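# Stand a gift box upright and open its lid

## Task

A closed gift box is lying on its side on the table. Turn it so it rests on its bottom, then open it so the lid is roughly upright or tilted past upright. Concealed magnets keep the lid's flap closed, so it needs some pull to open.

## Robot and tools

Robot: a single arm with a five-finger right hand, on a base at (0, 0, +0.490) m in the scene frame. The base is tilted relative to the table. The scene frame has its origin on the table top below the base, +z up, and +y to the left when facing along +x. The only camera is cam_wrist (896x504). A camera stand sits beside the table. Nothing may end up off the table.

Hand point: a spot fixed to the palm, 0.05 m in front of it and 0.15 m from the wrist flange along the fingers. Its +z runs along straightened fingers, +y comes out of the palm, and +x points across the palm away from the thumb. Straight fingertips reach 0.06 to 0.07 m past the point along +z and sit 0.06 m behind it along -y. A bracket on the little-finger side reaches 0.10 m across the palm and can strike things. With the palm level, the wrist may hang below the hand point (up to 0.11 m palm down, 0.23 m palm up) and meet the table first.

A row is 14 numbers, each in [-1, 1], for the one arm: dx, dy, dz, rx, ry, rz, little, ring, middle, index, thumb_bend, thumb_turn, force_limit, speed. The first six are an offset, not a pose: a displacement along the scene frame's axes from the current Hand target, with rx, ry, rz a single rotation vector turning about the Hand target's position. 1.0 equals 0.6 m or 180 degrees. The finger numbers are targets: +1 straight/open, -1 curled/closed; thumb_turn +1 puts the thumb beside the palm, -1 opposite the fingers. force_limit scales from about 0 N at -1 to 10 N at +1 (15 N for the two thumb motors). speed rises from near zero at -1 to full at +0.48 and stays full above. To keep the hand unchanged, resend the last six motor numbers, force_limit and speed; at the start, read a result first and copy what it shows, since 0 is itself a command. With the thumb turned fully across, the hand can wrap an object 0.035 to 0.065 m thick, or a handle down to 0.025 m. For a soft grip close at speed -0.94 or lower.

execute_actions(actions, cameras): actions is a list of actions; each action is a table of up to 15 rows, one per 1/30 s step, and a short table repeats its last row. Every row of an action is offset from the Hand target at that action's start, so repeating an offset keeps moving further. Images return only when actions is empty or cameras names them (["all"], [] or names).

move(target, speed, blend, stop_force, zero, blocking, cameras): target is one row or a list of up to 15 rows, all offsets from the same starting Hand target. speed is m/s, 0.002 to 3.6, default 0.25 (turns up to twice that in rad/s). blend in m rounds corners in a list; 0 means stop at each. stop_force, 3 to 120 N, ends the path when the wrist sensor feels that much push against the motion; do not use it when turning or when moving off a contact, and it may miss light pushes on loose things. zero (default true) rezeroes before the move. blocking=false returns early and cannot go with stop_force. The move line reports done (within 3 mm and 2 degrees), off_target, moving, held or fault, plus limits such as paced or held. The path ignores obstacles; avoid routing near the arm's own base.

wait(seconds 0 to 10), stop() to brake a running move, zoom_image(camera "cam_wrist", region [x0, y0, x1, y1], at most 504 each side), show_instructions() for the reference image, zero_wrist_force(), and finished_scene(scene) with the current scene number, which cannot be undone.

Results give end_effector_position (m) and end_effector_quat_wxyz in the scene frame, velocities, the Hand target (next offsets count from it; the hand often stops short, so resend the gap), joint positions and torques, Wrist force and Wrist torque along the hand's own axes, and for the hand: hand_measured, hand_stopped_by (moving, target, force, stalled, fault) and hand_load_n, each six values in the motor order above. A lost grip shows as hand_load_n near 0. Orientation commands are clipped to within 32 degrees of the measured one.

Avoid: the arm is stiff, so commanding even slightly past a firm contact can trigger a fault stop. Contact torque at a joint limit (132 N m for the first three, 24.6 N m for the wrist joints) or about 150 N net force halts the arm for 10 s; let go first if the grip pins it. Hot motors (warning at 70 °C, brakes at 85 °C) come from holding loads, reaching far or pushing at unreachable poses. Do not drop or fling the box, hit things hard, or overload the fingers; to end a press, command back past the hand point.

Each tool is called after "Request:" by a JSON object that holds its "name" and its "arguments", one argument or row to a line.

Reference images:

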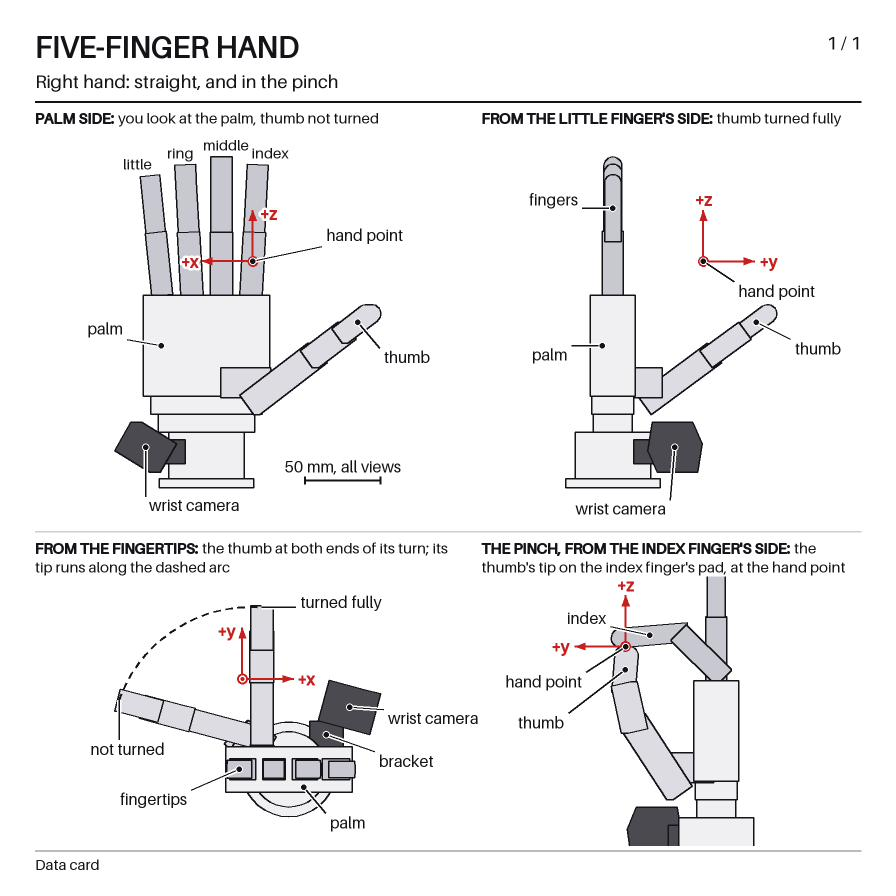

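## Session

Request:
{"name": "execute_actions", "arguments": {
  "actions": []
}}

Scene clock: 0.00 s.
end_effector_position=(+0.4290, -0.1668, +0.3241) hand_measured=(+1.000, +1.000, +1.000, +1.000, +1.000, +1.000) hand_load_n=(+0.0, +0.0, +0.0, +0.0, +0.0, +0.0) hand_stopped_by=(target, target, target, target, target, target) hand_force_limit=0.00 hand_speed=-0.80 end_effector_quat_wxyz=(+0.214, -0.516, +0.796, -0.233)
Joint positions: [-1.213 -1.38 2.236 -0.186 0.372 -3.158]
Joint velocities: within noise
Joint torques (N m): no reading
Motor temperatures (°C): [31 30 28 35 33 33]
Wrist force (N): no reading
Wrist torque (N m): no reading
Wrist force, peak (N): no reading
Hand target: +0.4290, -0.1668, +0.3241; +0.214, -0.516, +0.796, -0.233

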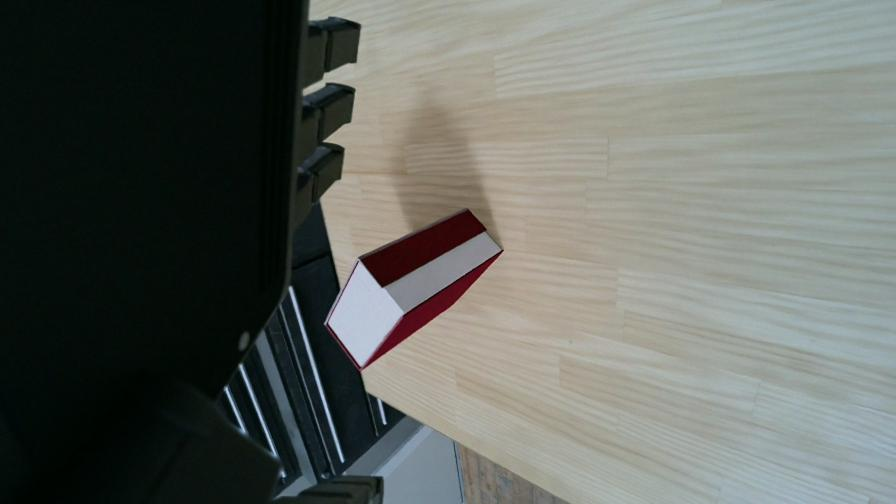

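Request:
{"name": "move", "arguments": {
  "target": [0, 0, 0.2, 0.0088, 0.206, 0.129, 1,1,1,1,1,1,0,-0.8],
  "speed": 0.5,
  "cameras": ["all"]
}}

Scene clock: 23.40 s.
end_effector_position=(+0.4290, -0.1668, +0.4441) hand_measured=(+1.000, +1.000, +1.000, +1.000, +1.000, +1.000) hand_load_n=(+0.0, +0.0, +0.0, +0.0, +0.0, +0.0) hand_stopped_by=(target, target, target, target, target, target) hand_force_limit=0.00 hand_speed=-0.80 end_effector_quat_wxyz=(+0.000, +0.707, -0.707, +0.000)
Joint positions: [-1.164 -1.312 1.747 1.168 0.784 -4.366]
Joint torques (N m): [-8.51 -8.26 -23.68 3.61 2.79 -1.43]
Wrist force (N): [0.1 -0.5 0.2]
Wrist torque (N m): [0.02 0.02 -0.04]
Wrist force, peak (N): [-0.1 -1.0 0.1]
Hand target: +0.4290, -0.1668, +0.4441; +0.000, +0.707, -0.707, +0.000
Off the commanded pose: 0.000 m, 0 deg.
move: done

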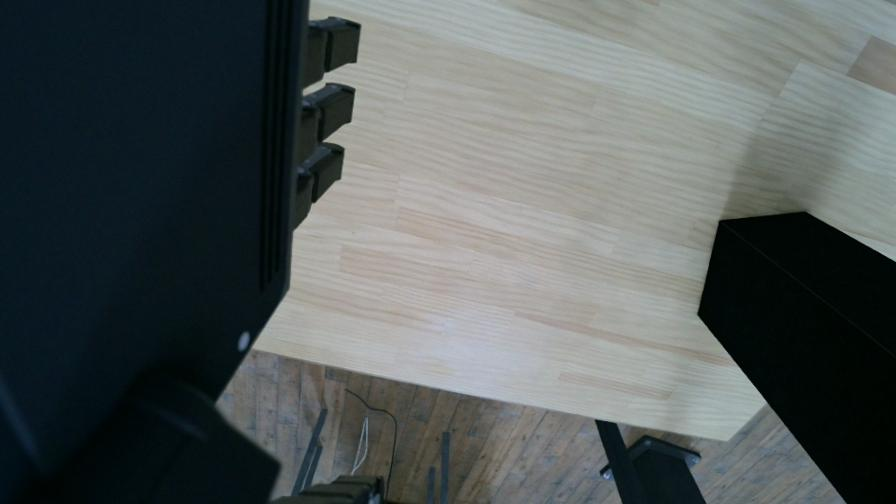

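Request:
{"name": "move", "arguments": {
  "target": [0.5, -0.08, -0.08, 0, 0, 0, 1,1,1,1,1,1,0,-0.8],
  "speed": 0.5,
  "cameras": ["all"]
}}

Scene clock: 41.33 s.
end_effector_position=(+0.7277, -0.2142, +0.3961) hand_measured=(+1.000, +1.000, +1.000, +1.000, +1.000, +1.000) hand_load_n=(+0.0, +0.0, +0.0, +0.0, +0.0, +0.5) hand_stopped_by=(target, target, target, target, target, target) hand_force_limit=0.00 hand_speed=-0.80 end_effector_quat_wxyz=(-0.008, +0.706, -0.708, +0.019)
Joint positions: [-0.782 -0.573 0.035 1.727 0.831 -3.81]
Joint torques (N m): [-40.42 -32.37 -24.19 3.81 -2.93 1.37]
Wrist force (N): [0.3 -1.1 -0.2]
Wrist torque (N m): [-0.02 -0.07 -0.03]
Wrist force, peak (N): [0.7 -2.0 0.2]
Hand target: +0.7290, -0.2148, +0.3961; +0.000, +0.707, -0.707, +0.000
Off the commanded pose: 0.001 m, 2 deg.
elbow stopped short: the move would have taken joint 3 (elbow) straighter than the controller allows.
move: done

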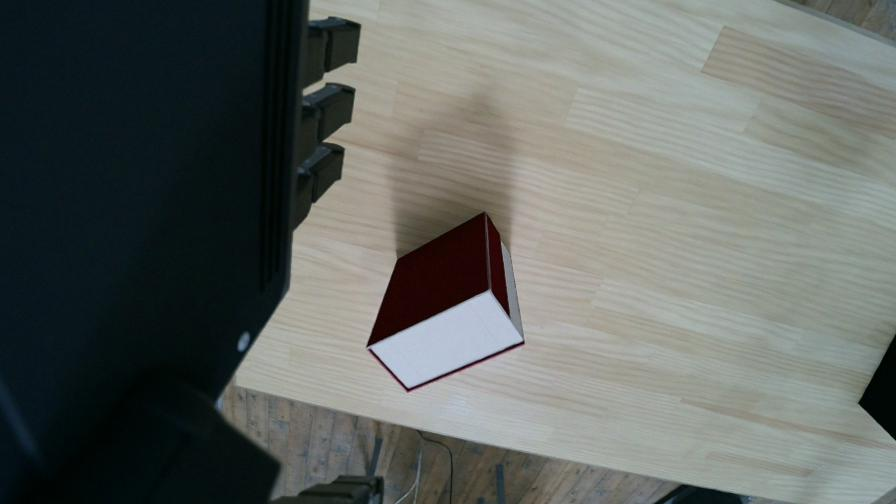

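Request:
{"name": "move", "arguments": {
  "target": [
    [-0.083, 0.387, -0.05, 0, 0, 0.663, 1,1,1,1,1,1,0,-0.8],
    [-0.083, 0.387, -0.21, 0, 0, 0.663, 1,1,1,1,1,1,0,-0.8]
  ],
  "speed": 0.6,
  "cameras": ["all"]
}}

Scene clock: 119.33 s.
end_effector_position=(+0.6791, +0.0174, +0.2703) hand_measured=(+1.000, +1.000, +1.000, +1.000, +1.000, +1.000) hand_load_n=(+0.0, +0.0, +0.0, +0.0, +0.0, +0.0) hand_stopped_by=(target, target, target, target, target, target) hand_force_limit=0.00 hand_speed=-0.80 end_effector_quat_wxyz=(+0.000, +0.968, +0.253, +0.000)
Joint positions: [-0.227 -1.222 1.255 0.872 1.117 -5.341]
Joint torques (N m): [2.24 -32.08 -23.22 0.48 2.86 1.35]
Wrist force (N): [0.5 -0.9 0.1]
Wrist torque (N m): [0.01 -0.06 -0.05]
Wrist force, peak (N): [0.2 -1.1 -1.7]
Hand target: +0.6792, +0.0174, +0.2701; +0.000, +0.968, +0.253, +0.000
Off the commanded pose: 0.000 m, 0 deg.
move: done

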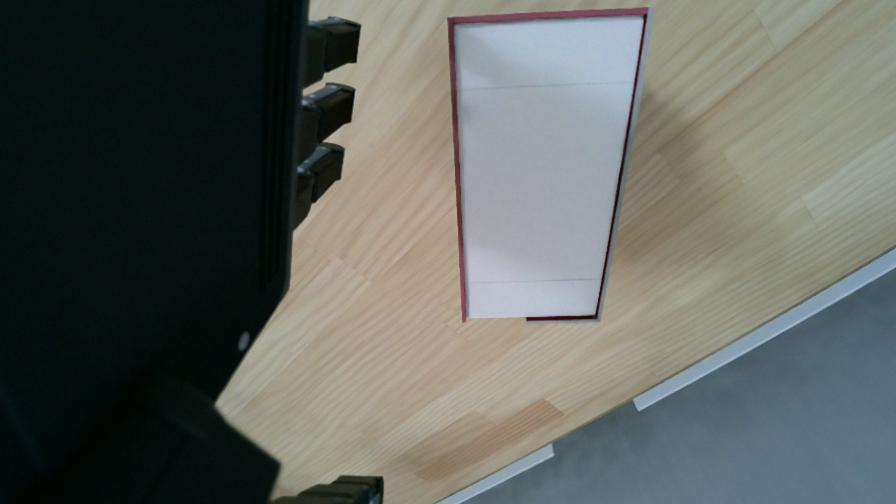

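Request:
{"name": "move", "arguments": {
  "target": [-0.005, -0.040, 0.0, 0.193, 0.109, 0, 1,1,1,1,1,1,0,0],
  "speed": 0.4,
  "cameras": ["all"]
}}

Scene clock: 187.33 s.
end_effector_position=(+0.6762, -0.0066, +0.2701) hand_measured=(+1.000, +1.000, +1.000, +1.000, +1.000, +1.000) hand_load_n=(+0.0, +0.0, +0.0, +0.0, +0.0, -0.5) hand_stopped_by=(target, target, target, target, target, target) hand_force_limit=0.00 hand_speed=0.00 end_effector_quat_wxyz=(-0.330, +0.909, +0.238, -0.087)
Joint positions: [-0.464 -0.839 0.916 1.815 0.681 -6.182]
Joint torques (N m): [-27.8 -33.95 -22.12 3.95 2.39 -1.24]
Wrist force (N): [0.3 -0.2 -0.5]
Wrist torque (N m): [0.05 -0.01 0.10]
Wrist force, peak (N): [0.2 -1.3 0.3]
Hand target: +0.6762, -0.0066, +0.2701; -0.330, +0.909, +0.238, -0.087
Off the commanded pose: 0.000 m, 0 deg.
move: done

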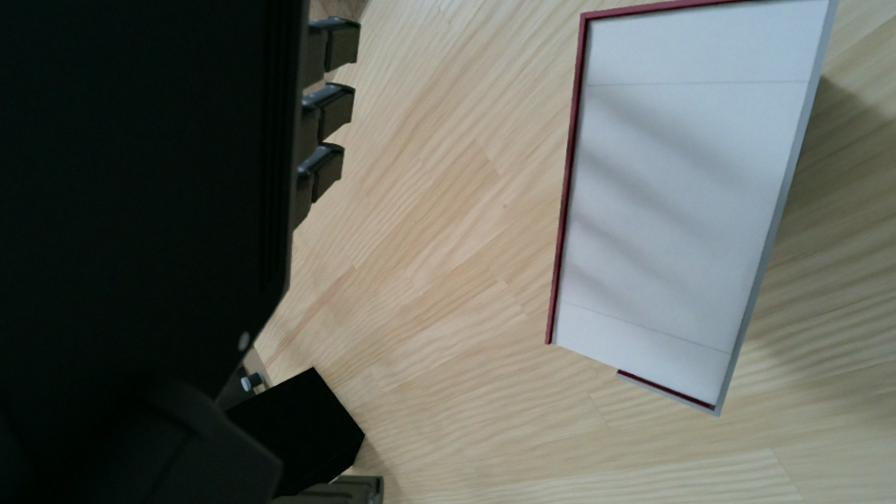

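Request:
{"name": "move", "arguments": {
  "target": [0.0525, -0.0468, -0.067, 0, 0, 0.0867, 1,1,1,1,1,-1,0,0],
  "speed": 0.3,
  "cameras": ["all"]
}}

Scene clock: 250.87 s.
end_effector_position=(+0.7078, -0.0343, +0.2297) hand_measured=(+1.000, +1.000, +1.000, +1.000, +1.000, -1.000) hand_load_n=(+0.0, +0.0, +0.0, +0.0, +0.0, +0.0) hand_stopped_by=(target, target, target, target, target, target) hand_force_limit=0.00 hand_speed=0.00 end_effector_quat_wxyz=(-0.306, +0.874, +0.353, -0.134)
Joint positions: [-0.405 -0.604 0.456 1.969 0.845 -6.285]
Joint torques (N m): [-10.34 -37.85 -25.43 3.96 2.67 -1.38]
Wrist force (N): [0.3 -0.2 -0.1]
Wrist torque (N m): [0.00 -0.06 0.07]
Wrist force, peak (N): [0.3 -0.6 -0.8]
Hand target: +0.7077, -0.0347, +0.2299; -0.315, +0.869, +0.359, -0.131
Off the commanded pose: 0.000 m, 1 deg.
joint sent to its limit — joint 6 (wrist 3), lower limit. The joint targets still meet the commanded pose.
move: done

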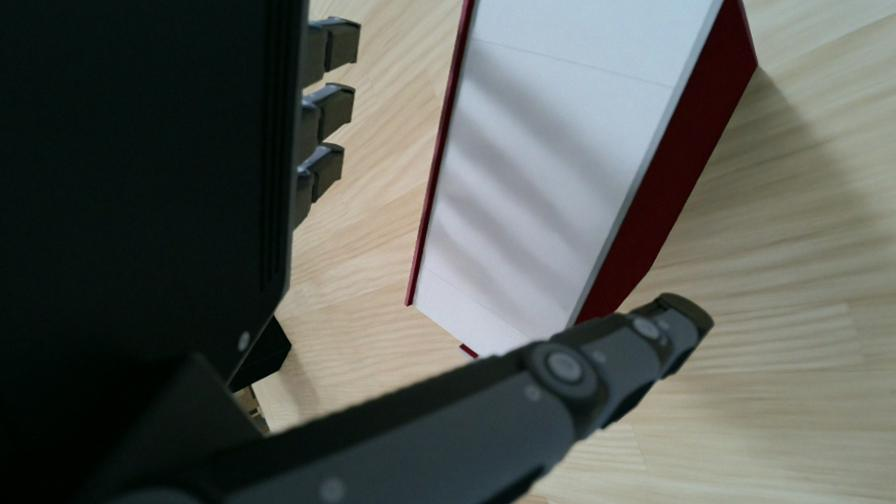

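Request:
{"name": "move", "arguments": {
  "target": [0, 0, -0.113, 0, 0, 0, 1,1,1,1,1,-1,0,0],
  "speed": 0.06,
  "stop_force": 5,
  "cameras": ["all"]
}}

Scene clock: 257.60 s.
end_effector_position=(+0.7065, -0.0343, +0.1736) hand_measured=(+1.000, +1.000, +1.000, +1.000, +1.000, -1.000) hand_load_n=(+0.0, +0.0, +0.0, +0.0, +0.0, +0.0) hand_stopped_by=(target, target, target, target, target, target) hand_force_limit=0.00 hand_speed=0.00 end_effector_quat_wxyz=(-0.313, +0.870, +0.358, -0.129)
Joint positions: [-0.365 -0.418 0.196 2.02 0.827 -6.256]
Joint torques (N m): [-30.81 -57.56 -3.6 0.49 1.28 -1.43]
Wrist force (N): [-0.1 -0.2 -0.4]
Wrist torque (N m): [0.03 0.00 0.01]
Wrist force, peak (N): [-4.2 -43.1 -32.9]
Hand target: +0.7065, -0.0343, +0.1736; -0.313, +0.870, +0.358, -0.129 (not the last commanded pose)
Off the commanded pose: 0.012 m, 0 deg.
move: contact

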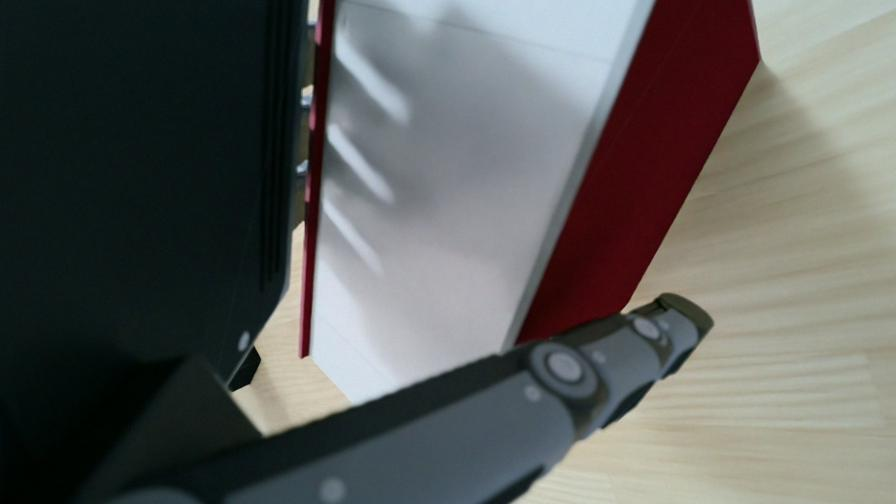

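Request:
{"name": "move", "arguments": {
  "target": [
    [0, 0, 0.02, 0, 0, 0, 1,1,1,1,1,-1,0,0],
    [-0.0165, 0.0165, 0.02, 0, 0, 0, 1,1,1,1,1,-1,0,0]
  ],
  "speed": 0.1
}}

Request:
{"name": "move", "arguments": {
  "target": [0, 0, -0.042, 0, 0, 0, 1,1,1,1,1,-1,0,0],
  "speed": 0.04,
  "stop_force": 4,
  "cameras": ["all"]
}}

Scene clock: 264.40 s.
end_effector_position=(+0.6966, -0.0244, +0.1856) hand_measured=(+1.000, +1.000, +1.000, +1.000, +1.000, -1.000) hand_load_n=(+0.0, +0.0, +0.0, -0.5, +0.0, +0.0) hand_stopped_by=(target, target, target, target, target, target) hand_force_limit=0.00 hand_speed=0.00 end_effector_quat_wxyz=(-0.313, +0.870, +0.358, -0.129)
Joint positions: [-0.365 -0.545 0.435 1.909 0.827 -6.256]
Joint torques (N m): [-10.01 -55.42 -0.33 0.35 -2.73 1.4]
Wrist force (N): [-0.1 -0.5 -1.6]
Wrist torque (N m): [-0.06 0.01 -0.09]
Wrist force, peak (N): [0.1 -0.6 -1.8]
Hand target: +0.6966, -0.0244, +0.1856; -0.313, +0.870, +0.358, -0.129
Off the commanded pose: 0.000 m, 0 deg.
move: done

Scene clock: 266.23 s.
end_effector_position=(+0.6963, -0.0243, +0.1670) hand_measured=(+1.000, +1.000, +1.000, +1.000, +1.000, -1.000) hand_load_n=(+0.0, +0.0, +0.0, +0.0, +0.0, +0.5) hand_stopped_by=(target, target, target, target, target, target) hand_force_limit=0.00 hand_speed=0.00 end_effector_quat_wxyz=(-0.313, +0.870, +0.358, -0.129)
Joint positions: [-0.351 -0.488 0.355 1.918 0.823 -6.237]
Joint torques (N m): [-28.69 -55.66 -3.13 0.39 2.29 -1.37]
Wrist force (N): [-0.5 -0.9 -3.1]
Wrist torque (N m): [-0.06 0.03 -0.01]
Wrist force, peak (N): [-2.2 -11.3 -28.0]
Hand target: +0.6963, -0.0243, +0.1670; -0.313, +0.870, +0.358, -0.129 (not the last commanded pose)
Off the commanded pose: 0.007 m, 0 deg.
move: contact

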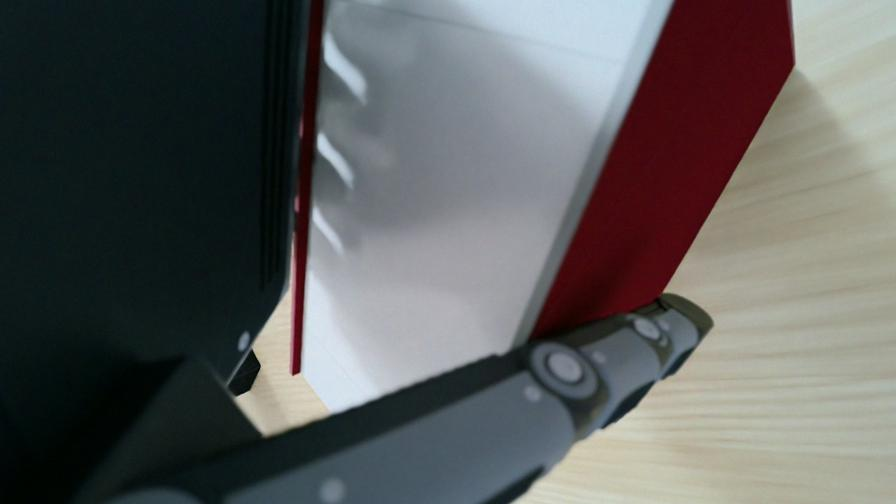

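Request:
{"name": "move", "arguments": {
  "target": [
    [-0.0348,0.0348,0.011,-0.0393,-0.0393,0,1,1,1,1,1,-1,0,0],
    [-0.0698,0.0698,0.008,-0.0786,-0.0786,0,1,1,1,1,1,-1,0,0]
  ],
  "speed": 0.06,
  "blend": 0.01,
  "cameras": ["all"]
}}

Scene clock: 287.70 s.
end_effector_position=(+0.6544, +0.0175, +0.1718) hand_measured=(+1.000, +1.000, +1.000, +1.000, +1.000, -1.000) hand_load_n=(+0.0, +0.0, +0.0, +0.0, +1.0, +4.0) hand_stopped_by=(target, target, target, target, target, target) hand_force_limit=0.00 hand_speed=0.00 end_effector_quat_wxyz=(-0.157, +0.911, +0.375, -0.064)
Joint positions: [-0.256 -0.939 1.087 1.108 0.917 -5.82]
Joint torques (N m): [0.78 -45.8 1.2 -2.73 2.44 1.26]
Wrist force (N): [-3.3 -12.6 -20.6]
Wrist torque (N m): [-0.20 0.66 -0.60]
Wrist force, peak (N): [-3.7 -13.5 -21.3]
Hand target: +0.6544, +0.0176, +0.1718; -0.157, +0.911, +0.375, -0.064
Off the commanded pose: 0.000 m, 0 deg.
move: done

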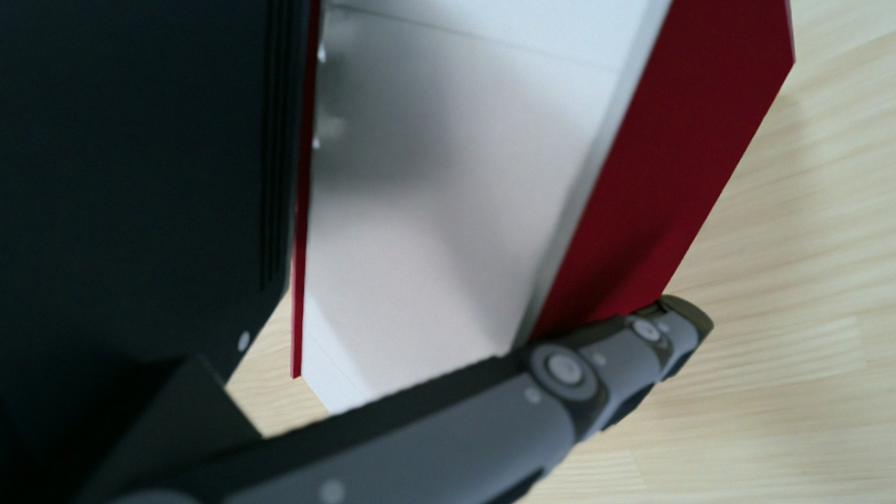

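Request:
{"name": "move", "arguments": {
  "target": [
    [-0.034,0.034,-0.004,-0.0393,-0.0393,0,1,1,1,1,1,-1,0,0],
    [-0.066,0.066,-0.024,-0.0786,-0.0786,0,1,1,1,1,1,-1,0,0],
    [-0.0955,0.0955,-0.051,-0.1179,-0.1179,0,1,1,1,1,1,-1,0,0]
  ],
  "speed": 0.06,
  "blend": 0.01,
  "cameras": ["all"]
}}

Scene clock: 298.50 s.
end_effector_position=(+0.5971, +0.0748, +0.1412) hand_measured=(+1.000, +1.000, +1.000, +1.000, +1.000, -1.000) hand_load_n=(+0.0, +0.0, +0.0, +0.0, +0.0, +0.0) hand_stopped_by=(target, target, target, target, target, target) hand_force_limit=0.00 hand_speed=0.00 end_effector_quat_wxyz=(+0.084, +0.921, +0.380, +0.036)
Joint positions: [0.058 -1.16 1.564 0.302 1.447 -5.358]
Joint torques (N m): [8.71 -32.72 5.75 0.25 3.23 0.9]
Wrist force (N): [0.8 -2.3 -0.1]
Wrist torque (N m): [-0.06 -0.02 -0.12]
Wrist force, peak (N): [-3.4 -12.7 -20.9]
Hand target: +0.5971, +0.0749, +0.1412; +0.084, +0.921, +0.380, +0.036
Off the commanded pose: 0.000 m, 0 deg.
move: done

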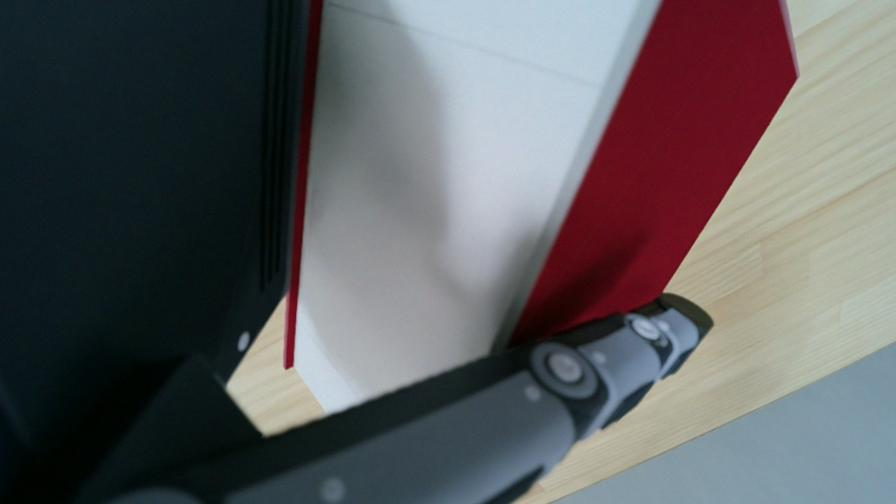

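Request:
{"name": "move", "arguments": {
  "target": [
    [-0.0259,0.0259,-0.032,-0.0668,-0.0668,0,1,1,1,1,1,-1,0,0],
    [-0.0518,0.0518,-0.066,-0.1355,-0.1355,0,1,1,1,1,1,-1,0,0]
  ],
  "speed": 0.06,
  "blend": 0.01,
  "cameras": ["all"]
}}

Scene clock: 341.77 s.
end_effector_position=(+0.5737, +0.0985, +0.1123) hand_measured=(+1.000, +1.000, +0.958, +1.000, +1.000, -1.000) hand_load_n=(+0.0, +0.0, -35.5, -0.5, +0.0, +0.0) hand_stopped_by=(target, target, target, target, target, target) hand_force_limit=0.00 hand_speed=0.00 end_effector_quat_wxyz=(+0.282, +0.880, +0.364, +0.118)
Joint positions: [0.304 -1.024 1.606 -0.103 2.017 -5.259]
Joint torques (N m): [6.26 -39.97 -2.74 1.57 -1.46 0.03]
Wrist force (N): [1.4 16.5 -10.5]
Wrist torque (N m): [-0.43 0.12 0.42]
Wrist force, peak (N): [3.4 21.0 -125.6]
Hand target: +0.5737, +0.0985, +0.1123; +0.282, +0.880, +0.364, +0.118 (not the last commanded pose)
Off the commanded pose: 0.015 m, 9 deg.
FORCE FAULT: contact force on the arm reached its limit, and the arm stopped for 10 seconds. The contact can be on any part of the arm, not only on its tool. That time counts as 20 of the actions that you can send in this scene. The arm's remaining commands of this call were not run. During the stop the arm's controller moved it back a little. The arm's target is now where it stood when the stop ended, not its last command. The arm accepts commands again.
move: fault; path passed 1 of 2 targets

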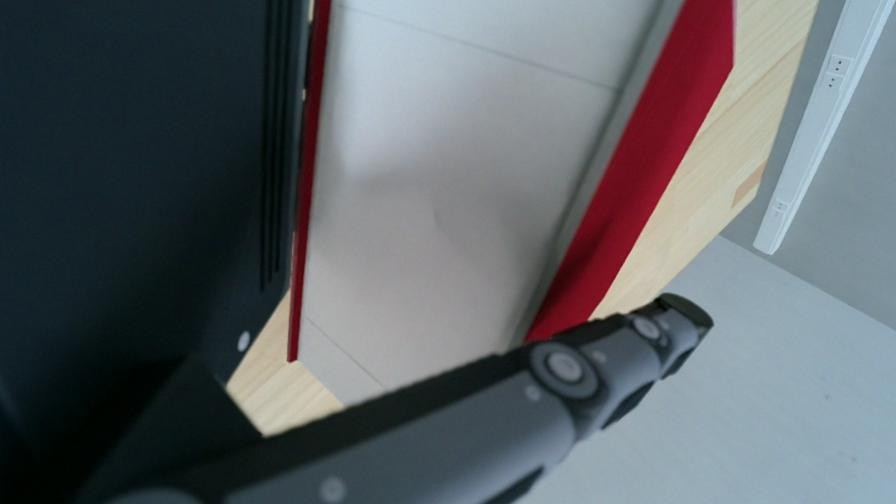

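Request:
{"name": "move", "arguments": {
  "target": [
    [-0.01,0.01,0.02,0,0,0,1,1,1,1,1,-1,0,0],
    [-0.0412,0.0412,0.02,-0.03,-0.03,0,1,1,1,1,1,-1,0,0]
  ],
  "speed": 0.06,
  "blend": 0.01,
  "cameras": ["all"]
}}

Scene clock: 350.67 s.
end_effector_position=(+0.5490, +0.1232, +0.1243) hand_measured=(+1.000, +1.000, +0.962, +1.000, +1.000, -1.000) hand_load_n=(+0.0, +0.0, +1.0, +0.0, +0.0, +0.0) hand_stopped_by=(target, target, target, target, target, target) hand_force_limit=0.00 hand_speed=0.00 end_effector_quat_wxyz=(+0.339, +0.859, +0.355, +0.142)
Joint positions: [0.404 -0.993 1.626 -0.207 2.221 -5.25]
Joint torques (N m): [16.89 -32.23 -13.42 0.04 3.68 -1.26]
Wrist force (N): [0.2 -3.2 0.1]
Wrist torque (N m): [-0.08 -0.08 0.00]
Wrist force, peak (N): [1.8 16.3 -10.3]
Hand target: +0.5490, +0.1232, +0.1243; +0.340, +0.859, +0.355, +0.142
Off the commanded pose: 0.000 m, 0 deg.
move: done; blend cut to 0.0073 m at target 1

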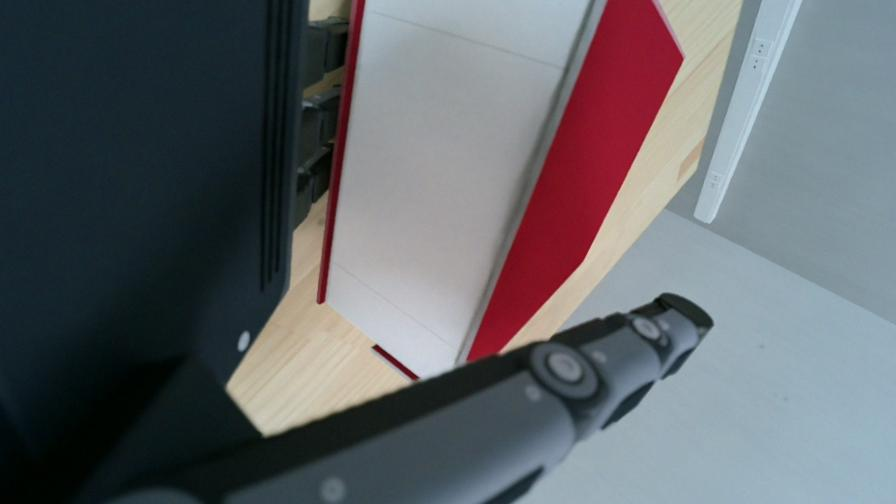

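Request:
{"name": "move", "arguments": {
  "target": [-0.0825,0.0825,-0.008,0,0,0,1,1,1,1,1,-1,0,0],
  "speed": 0.05,
  "cameras": ["all"]
}}

Scene clock: 355.60 s.
end_effector_position=(+0.4996, +0.1726, +0.1195) hand_measured=(+1.000, +1.000, +0.962, +1.000, +1.000, -1.000) hand_load_n=(+0.0, +0.0, +0.0, +0.0, +0.0, +0.0) hand_stopped_by=(target, target, target, target, target, target) hand_force_limit=0.00 hand_speed=0.00 end_effector_quat_wxyz=(+0.340, +0.859, +0.355, +0.142)
Joint positions: [0.532 -0.944 1.617 -0.201 2.337 -5.177]
Joint torques (N m): [21.43 -30.66 -11.69 3.35 4.04 1.4]
Wrist force (N): [0.5 -2.3 -0.8]
Wrist torque (N m): [0.00 -0.11 -0.04]
Wrist force, peak (N): [0.1 -3.5 0.4]
Hand target: +0.4995, +0.1727, +0.1195; +0.340, +0.859, +0.355, +0.142
Off the commanded pose: 0.000 m, 0 deg.
move: done

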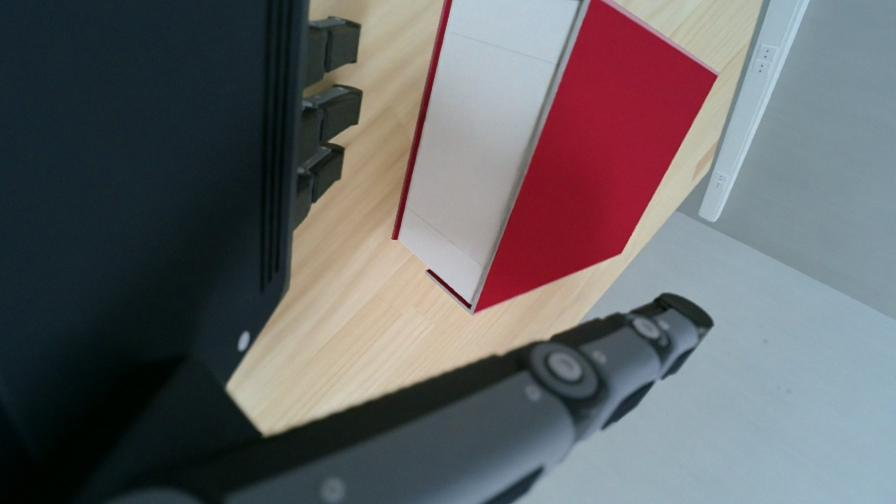

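Request:
{"name": "move", "arguments": {
  "target": [
    [-0.02,0.02,0.15,0,0,0,1,1,1,1,1,1,0,0],
    [-0.02,0.02,0.3,0.1697,0.1697,0,0.4,0.4,0.4,0.4,1,1,0,0]
  ],
  "speed": 0.4
}}

Request:
{"name": "move", "arguments": {
  "target": [
    [0,0,0,0,0,-0.5,0.4,0.4,0.4,0.4,1,1,0,0],
    [0.05,-0.17,0,0,0,-1,0.4,0.4,0.4,0.4,1,1,0,0],
    [0.1185,-0.366,-0.05,0,0,0.5,0.4,0.4,0.4,0.4,1,1,0,0]
  ],
  "speed": 0.6,
  "blend": 0.02,
  "cameras": ["all"]
}}

Scene clock: 405.43 s.
end_effector_position=(+0.4875, +0.1847, +0.2995) hand_measured=(+0.400, +0.400, +0.400, +0.400, +1.000, +1.000) hand_load_n=(+0.0, +0.0, +0.0, +0.0, +0.0, +0.0) hand_stopped_by=(target, target, target, target, target, target) hand_force_limit=0.00 hand_speed=0.00 end_effector_quat_wxyz=(+0.000, +0.924, +0.382, +0.001)
Joint positions: [0.186 -1.574 1.84 0.534 1.391 -5.287]
Joint torques (N m): [-3.73 -26.05 -17.15 3.7 -2.21 -1.19]
Wrist force (N): [0.6 -0.9 0.1]
Wrist torque (N m): [-0.01 -0.09 0.01]
Wrist force, peak (N): [0.5 -2.9 -0.2]
Hand target: +0.4875, +0.1847, +0.2995; +0.000, +0.924, +0.382, +0.000
Off the commanded pose: 0.000 m, 0 deg.
move: done

Scene clock: 410.40 s.
end_effector_position=(+0.5585, -0.0349, +0.2695) hand_measured=(+0.400, +0.400, +0.400, +0.400, +1.000, +1.000) hand_load_n=(+0.0, +0.5, +0.0, +0.5, -0.5, +0.0) hand_stopped_by=(target, target, target, target, target, target) hand_force_limit=0.00 hand_speed=0.00 end_effector_quat_wxyz=(-0.001, +0.383, +0.924, +0.000)
Joint positions: [-0.622 -1.328 1.867 0.579 0.905 -1.296]
Joint torques (N m): [-0.14 -36.05 3.85 0.18 2.78 1.39]
Wrist force (N): [0.3 -0.9 0.0]
Wrist torque (N m): [0.04 -0.03 -0.08]
Wrist force, peak (N): [0.7 -1.3 0.0]
Hand target: +0.5586, -0.0349, +0.2695; -0.001, +0.383, +0.924, +0.000
Off the commanded pose: 0.000 m, 0 deg.
move: done

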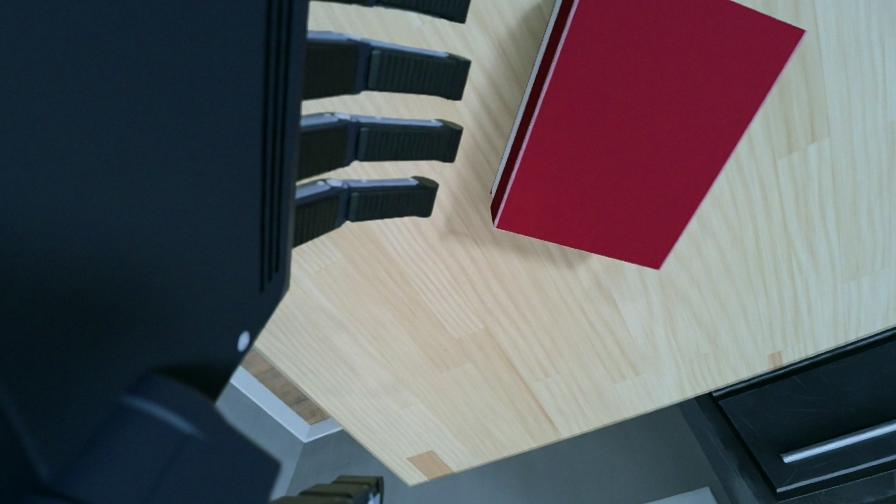

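Request:
{"name": "move", "arguments": {
  "target": [0,0,-0.28,0,0,0,0.4,0.4,0.4,0.4,1,1,0,0],
  "speed": 0.3
}}

Request:
{"name": "move", "arguments": {
  "target": [0,0,-0.1,0,0,0,0.4,0.4,0.4,0.4,1,1,0,0],
  "speed": 0.02,
  "stop_force": 3,
  "cameras": ["all"]
}}

Scene clock: 422.53 s.
end_effector_position=(+0.5585, -0.0349, +0.1016) hand_measured=(+0.400, +0.400, +0.400, +0.400, +1.000, +1.000) hand_load_n=(+0.0, +0.0, +0.5, +0.0, -0.5, +0.0) hand_stopped_by=(target, target, target, target, target, target) hand_force_limit=0.00 hand_speed=0.00 end_effector_quat_wxyz=(-0.001, +0.383, +0.924, +0.000)
Joint positions: [-0.381 -0.991 1.685 0.279 1.026 -1.043]
Joint torques (N m): [-1.97 -23.63 -14.33 0.46 2.66 1.59]
Wrist force (N): [0.2 -1.0 -0.2]
Wrist torque (N m): [0.02 0.01 -0.12]
Wrist force, peak (N): [0.4 -1.0 1.3]
Hand target: +0.5586, -0.0349, +0.1015; -0.001, +0.383, +0.924, +0.000
Off the commanded pose: 0.000 m, 0 deg.
move: done

Scene clock: 424.73 s.
end_effector_position=(+0.5585, -0.0349, +0.0821) hand_measured=(+0.400, +0.400, +0.400, +0.400, +1.000, +1.000) hand_load_n=(+0.0, +0.0, -1.0, +0.0, +0.0, +0.0) hand_stopped_by=(target, target, target, target, target, target) hand_force_limit=0.00 hand_speed=0.00 end_effector_quat_wxyz=(-0.001, +0.383, +0.924, +0.000)
Joint positions: [-0.359 -0.95 1.654 0.259 1.039 -1.022]
Joint torques (N m): [-22.54 -44.82 7.27 3.42 -2.61 -1.26]
Wrist force (N): [1.4 -1.8 -2.3]
Wrist torque (N m): [0.13 0.05 0.00]
Wrist force, peak (N): [1.4 -9.2 -16.5]
Hand target: +0.5585, -0.0349, +0.0821; -0.001, +0.383, +0.924, +0.000 (not the last commanded pose)
Off the commanded pose: 0.041 m, 0 deg.
move: contact

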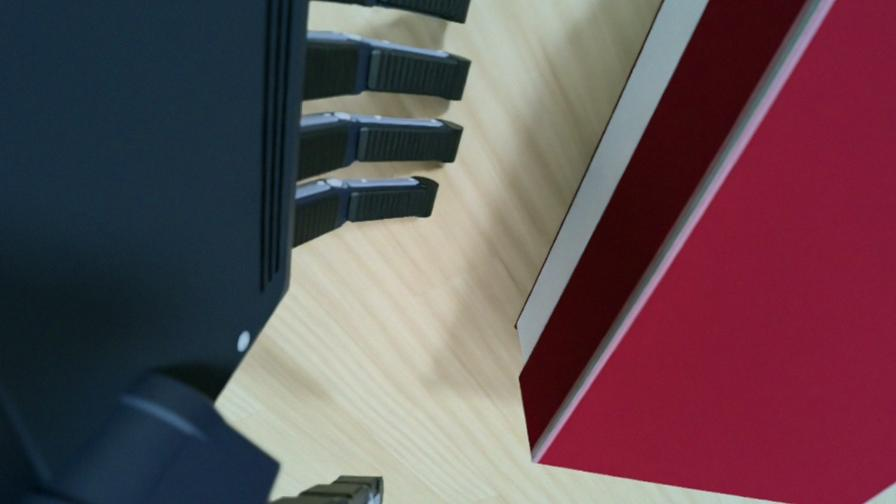

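Request:
{"name": "move", "arguments": {
  "target": [0,0,0.014,0,0,0,0.4,0.4,0.4,0.4,1,1,0,0],
  "speed": 0.1
}}

Request:
{"name": "move", "arguments": {
  "target": [0.09,0.09,0,0,0,0,0.4,0.4,0.4,0.4,1,1,0,0],
  "speed": 0.03,
  "stop_force": 3,
  "cameras": ["all"]
}}

Scene clock: 432.17 s.
end_effector_position=(+0.5585, -0.0349, +0.0903) hand_measured=(+0.400, +0.400, +0.400, +0.400, +1.000, +1.000) hand_load_n=(+0.0, +0.5, +0.0, +0.0, -0.5, +0.0) hand_stopped_by=(target, target, target, target, target, target) hand_force_limit=0.00 hand_speed=0.00 end_effector_quat_wxyz=(-0.001, +0.383, +0.924, +0.000) end_effector_velocity=(+0.000, +0.001, +0.002) end_effector_angular_velocity=(+0.001, +0.003, -0.002)
Joint positions: [-0.368 -0.968 1.668 0.267 1.033 -1.031]
Joint velocities: [-0.001 -0.003 0.002 0.005 -0.001 -0.001]
Joint torques (N m): [-21.45 -45.3 8.54 3.96 -2.68 -1.5]
Wrist force (N): [0.3 -1.1 0.1]
Wrist torque (N m): [-0.02 -0.03 -0.01]
Wrist force, peak (N): [1.1 -2.4 -2.3]
Hand target: +0.5585, -0.0349, +0.0905; -0.001, +0.383, +0.924, +0.000
Off the commanded pose: 0.000 m, 0 deg.
move: done

Scene clock: 435.77 s.
end_effector_position=(+0.6125, +0.0191, +0.0905) hand_measured=(+0.400, +0.400, +0.400, +0.400, +1.000, +1.000) hand_load_n=(+0.0, +0.0, +0.5, +0.0, +0.0, +0.0) hand_stopped_by=(target, target, target, target, target, target) hand_force_limit=0.00 hand_speed=0.00 end_effector_quat_wxyz=(-0.001, +0.383, +0.924, +0.000)
Joint positions: [-0.252 -0.987 1.531 0.371 1.102 -0.923]
Joint torques (N m): [-0.28 -29.04 -16.01 3.77 2.59 1.33]
Wrist force (N): [0.3 -1.9 -0.7]
Wrist torque (N m): [0.05 -0.01 -0.08]
Wrist force, peak (N): [0.6 -2.0 -1.1]
Hand target: +0.6125, +0.0191, +0.0905; -0.001, +0.383, +0.924, +0.000
Off the commanded pose: 0.000 m, 0 deg.
move: done

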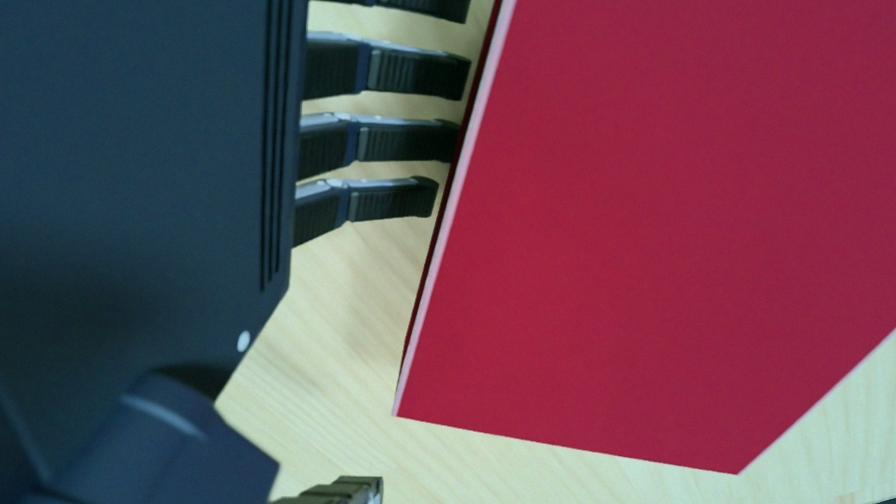

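Request:
{"name": "move", "arguments": {
  "target": [0.04,0.04,0,0,0,0,0.4,0.4,0.4,0.4,1,1,0,0],
  "speed": 0.02,
  "stop_force": 3,
  "cameras": ["all"]
}}

Scene clock: 441.50 s.
end_effector_position=(+0.6365, +0.0431, +0.0905) hand_measured=(+0.400, +0.400, +0.400, +0.400, +1.000, +1.000) hand_load_n=(+0.0, +0.0, +0.5, +0.0, +0.0, +0.0) hand_stopped_by=(target, target, target, target, target, target) hand_force_limit=0.00 hand_speed=0.00 end_effector_quat_wxyz=(-0.001, +0.383, +0.924, +0.000)
Joint positions: [-0.204 -0.984 1.457 0.424 1.132 -0.881]
Joint torques (N m): [1.11 -30.37 -17.44 3.75 2.37 1.35]
Wrist force (N): [0.6 -1.9 -0.6]
Wrist torque (N m): [0.08 -0.05 -0.09]
Wrist force, peak (N): [0.2 -2.3 -0.7]
Hand target: +0.6365, +0.0431, +0.0905; -0.001, +0.383, +0.924, +0.000
Off the commanded pose: 0.000 m, 0 deg.
move: done

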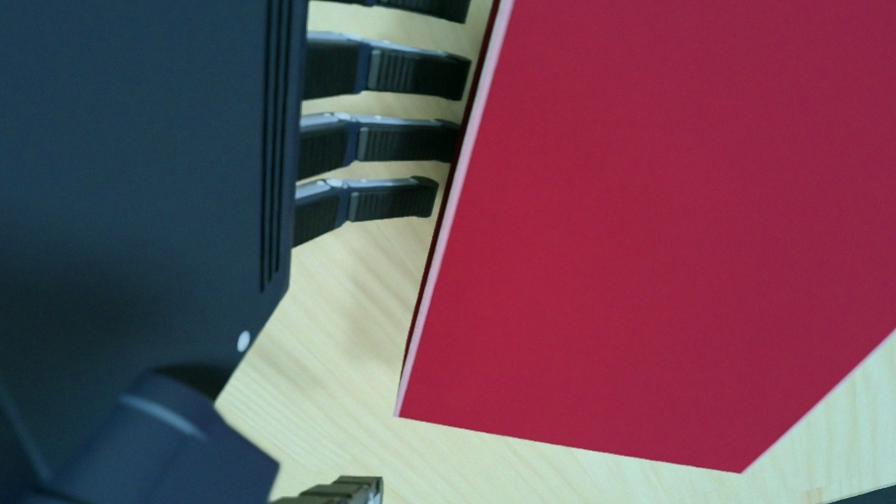

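Request:
{"name": "move", "arguments": {
  "target": [0.004,0.004,0.05,0,0,0,0.4,0.4,0.4,0.4,1,1,0,0],
  "speed": 0.04,
  "cameras": ["all"]
}}

Scene clock: 446.83 s.
end_effector_position=(+0.6389, +0.0455, +0.1203) hand_measured=(+0.400, +0.400, +0.400, +0.400, +1.000, +1.000) hand_load_n=(+0.0, +0.0, +2.0, +0.0, -0.5, +0.0) hand_stopped_by=(target, target, target, target, target, target) hand_force_limit=0.00 hand_speed=0.00 end_effector_quat_wxyz=(-0.001, +0.383, +0.924, +0.000)
Joint positions: [-0.225 -1.046 1.494 0.456 1.119 -0.899]
Joint torques (N m): [-18.12 -50.83 5.03 4.09 -2.78 -1.48]
Wrist force (N): [0.5 -1.2 0.8]
Wrist torque (N m): [0.07 -0.08 0.02]
Wrist force, peak (N): [0.7 -2.3 -0.6]
Hand target: +0.6389, +0.0455, +0.1205; -0.001, +0.383, +0.924, +0.000
Off the commanded pose: 0.000 m, 0 deg.
move: done

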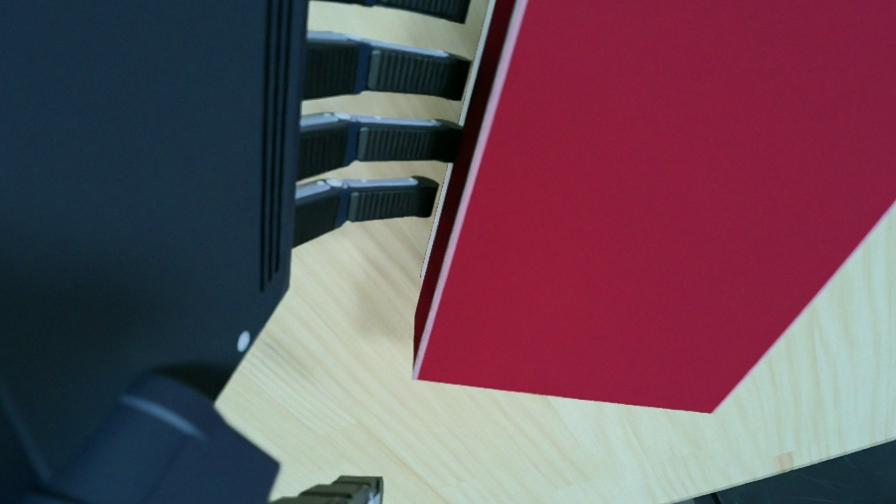

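Request:
{"name": "move", "arguments": {
  "target": [
    [-0.034,-0.034,0.0,0,0,0,0.4,0.4,0.4,0.4,1,1,0,0],
    [-0.024,-0.024,0.083,0,0,0,0.1,0.1,0.1,0.1,1,-1,0,0]
  ],
  "speed": 0.2,
  "cameras": ["all"]
}}

Request:
{"name": "move", "arguments": {
  "target": [0,0,-0.15,0,0,0,0.1,0.1,0.1,0.1,1,-1,0,0],
  "speed": 0.03,
  "stop_force": 3,
  "cameras": ["all"]
}}

Scene clock: 488.10 s.
end_effector_position=(+0.6245, +0.0311, +0.1703) hand_measured=(+0.100, +0.100, +0.100, +0.100, +1.000, -1.000) hand_load_n=(+0.0, +0.0, +0.0, +0.0, +0.0, +0.0) hand_stopped_by=(target, target, target, target, target, target) hand_force_limit=0.00 hand_speed=0.00 end_effector_quat_wxyz=(-0.001, +0.383, +0.924, +0.000)
Joint positions: [-0.305 -1.152 1.604 0.486 1.07 -0.971]
Joint torques (N m): [-17.79 -46.6 4.45 3.76 -1.86 -1.15]
Wrist force (N): [0.5 -1.3 -0.4]
Wrist torque (N m): [0.01 -0.03 0.05]
Wrist force, peak (N): [0.4 -1.5 1.1]
Hand target: +0.6245, +0.0311, +0.1703; -0.001, +0.383, +0.924, +0.000
Off the commanded pose: 0.000 m, 0 deg.
move: done

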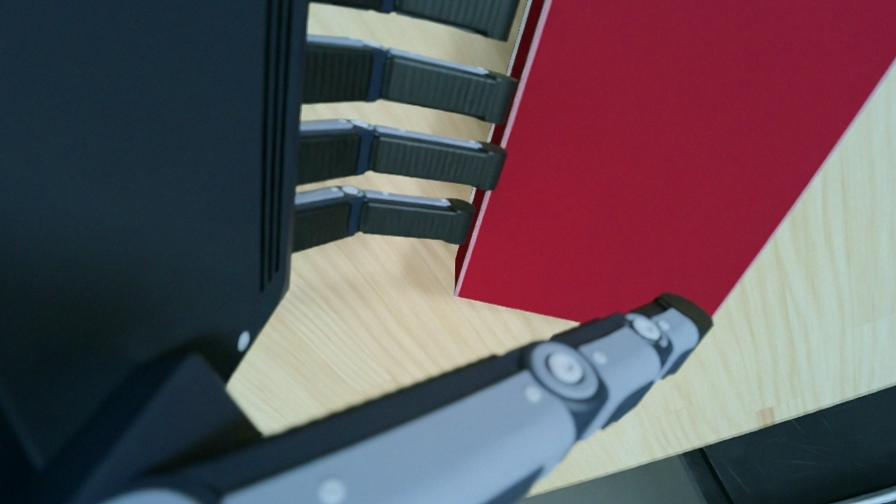

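Scene clock: 492.20 s.
end_effector_position=(+0.6245, +0.0311, +0.0803) hand_measured=(+0.100, +0.100, +0.100, +0.100, +1.000, -1.000) hand_load_n=(+0.0, +0.0, +0.0, +0.0, +0.0, +0.0) hand_stopped_by=(target, target, target, target, target, target) hand_force_limit=0.00 hand_speed=0.00 end_effector_quat_wxyz=(-0.001, +0.383, +0.924, +0.000)
Joint positions: [-0.219 -0.964 1.478 0.388 1.123 -0.894]
Joint torques (N m): [-0.17 -29.79 -16.28 0.53 2.67 1.43]
Wrist force (N): [0.6 -0.9 0.2]
Wrist torque (N m): [0.03 -0.09 -0.06]
Wrist force, peak (N): [0.5 -1.4 -0.6]
Hand target: +0.6245, +0.0311, +0.0803; -0.001, +0.383, +0.924, +0.000
Off the commanded pose: 0.000 m, 0 deg.
move: done

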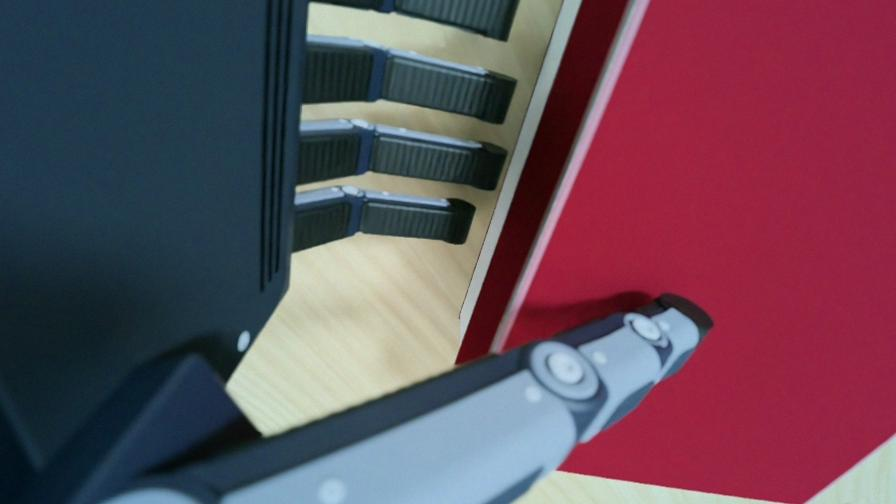

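Request:
{"name": "move", "arguments": {
  "target": [0,0,-0.08,0,0,0,0.1,0.1,0.1,0.1,1,-1,0,0],
  "speed": 0.02,
  "stop_force": 3,
  "cameras": ["all"]
}}

Scene clock: 495.70 s.
end_effector_position=(+0.6245, +0.0311, +0.0743) hand_measured=(+0.100, +0.100, +0.100, +0.100, +1.000, -1.000) hand_load_n=(+0.0, +0.0, +0.0, +0.0, +0.5, -0.5) hand_stopped_by=(target, target, target, target, target, target) hand_force_limit=0.00 hand_speed=0.00 end_effector_quat_wxyz=(-0.001, +0.383, +0.924, +0.000)
Joint positions: [-0.214 -0.952 1.468 0.384 1.126 -0.89]
Joint torques (N m): [-18.27 -47.43 7.28 4.09 -2.58 -1.11]
Wrist force (N): [0.9 -0.3 -2.2]
Wrist torque (N m): [-0.03 -0.07 -0.01]
Wrist force, peak (N): [0.7 -6.4 -12.4]
Hand target: +0.6245, +0.0311, +0.0743; -0.001, +0.383, +0.924, +0.000 (not the last commanded pose)
Off the commanded pose: 0.042 m, 0 deg.
move: contact

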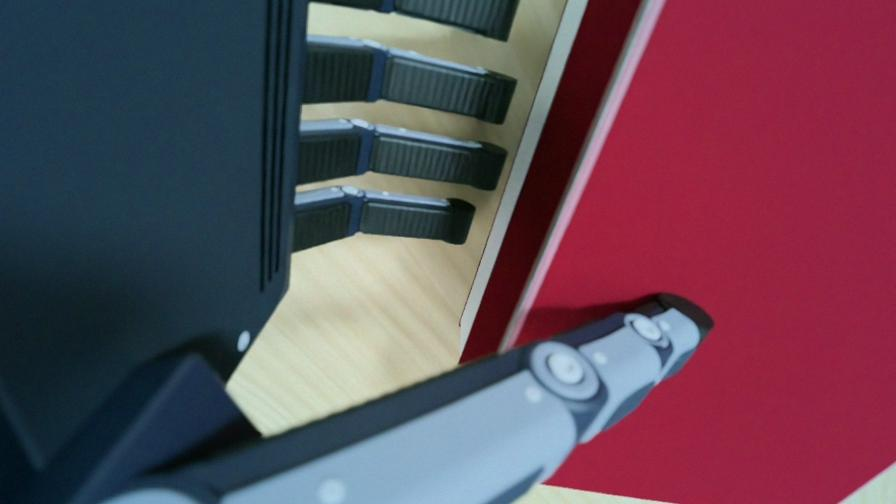

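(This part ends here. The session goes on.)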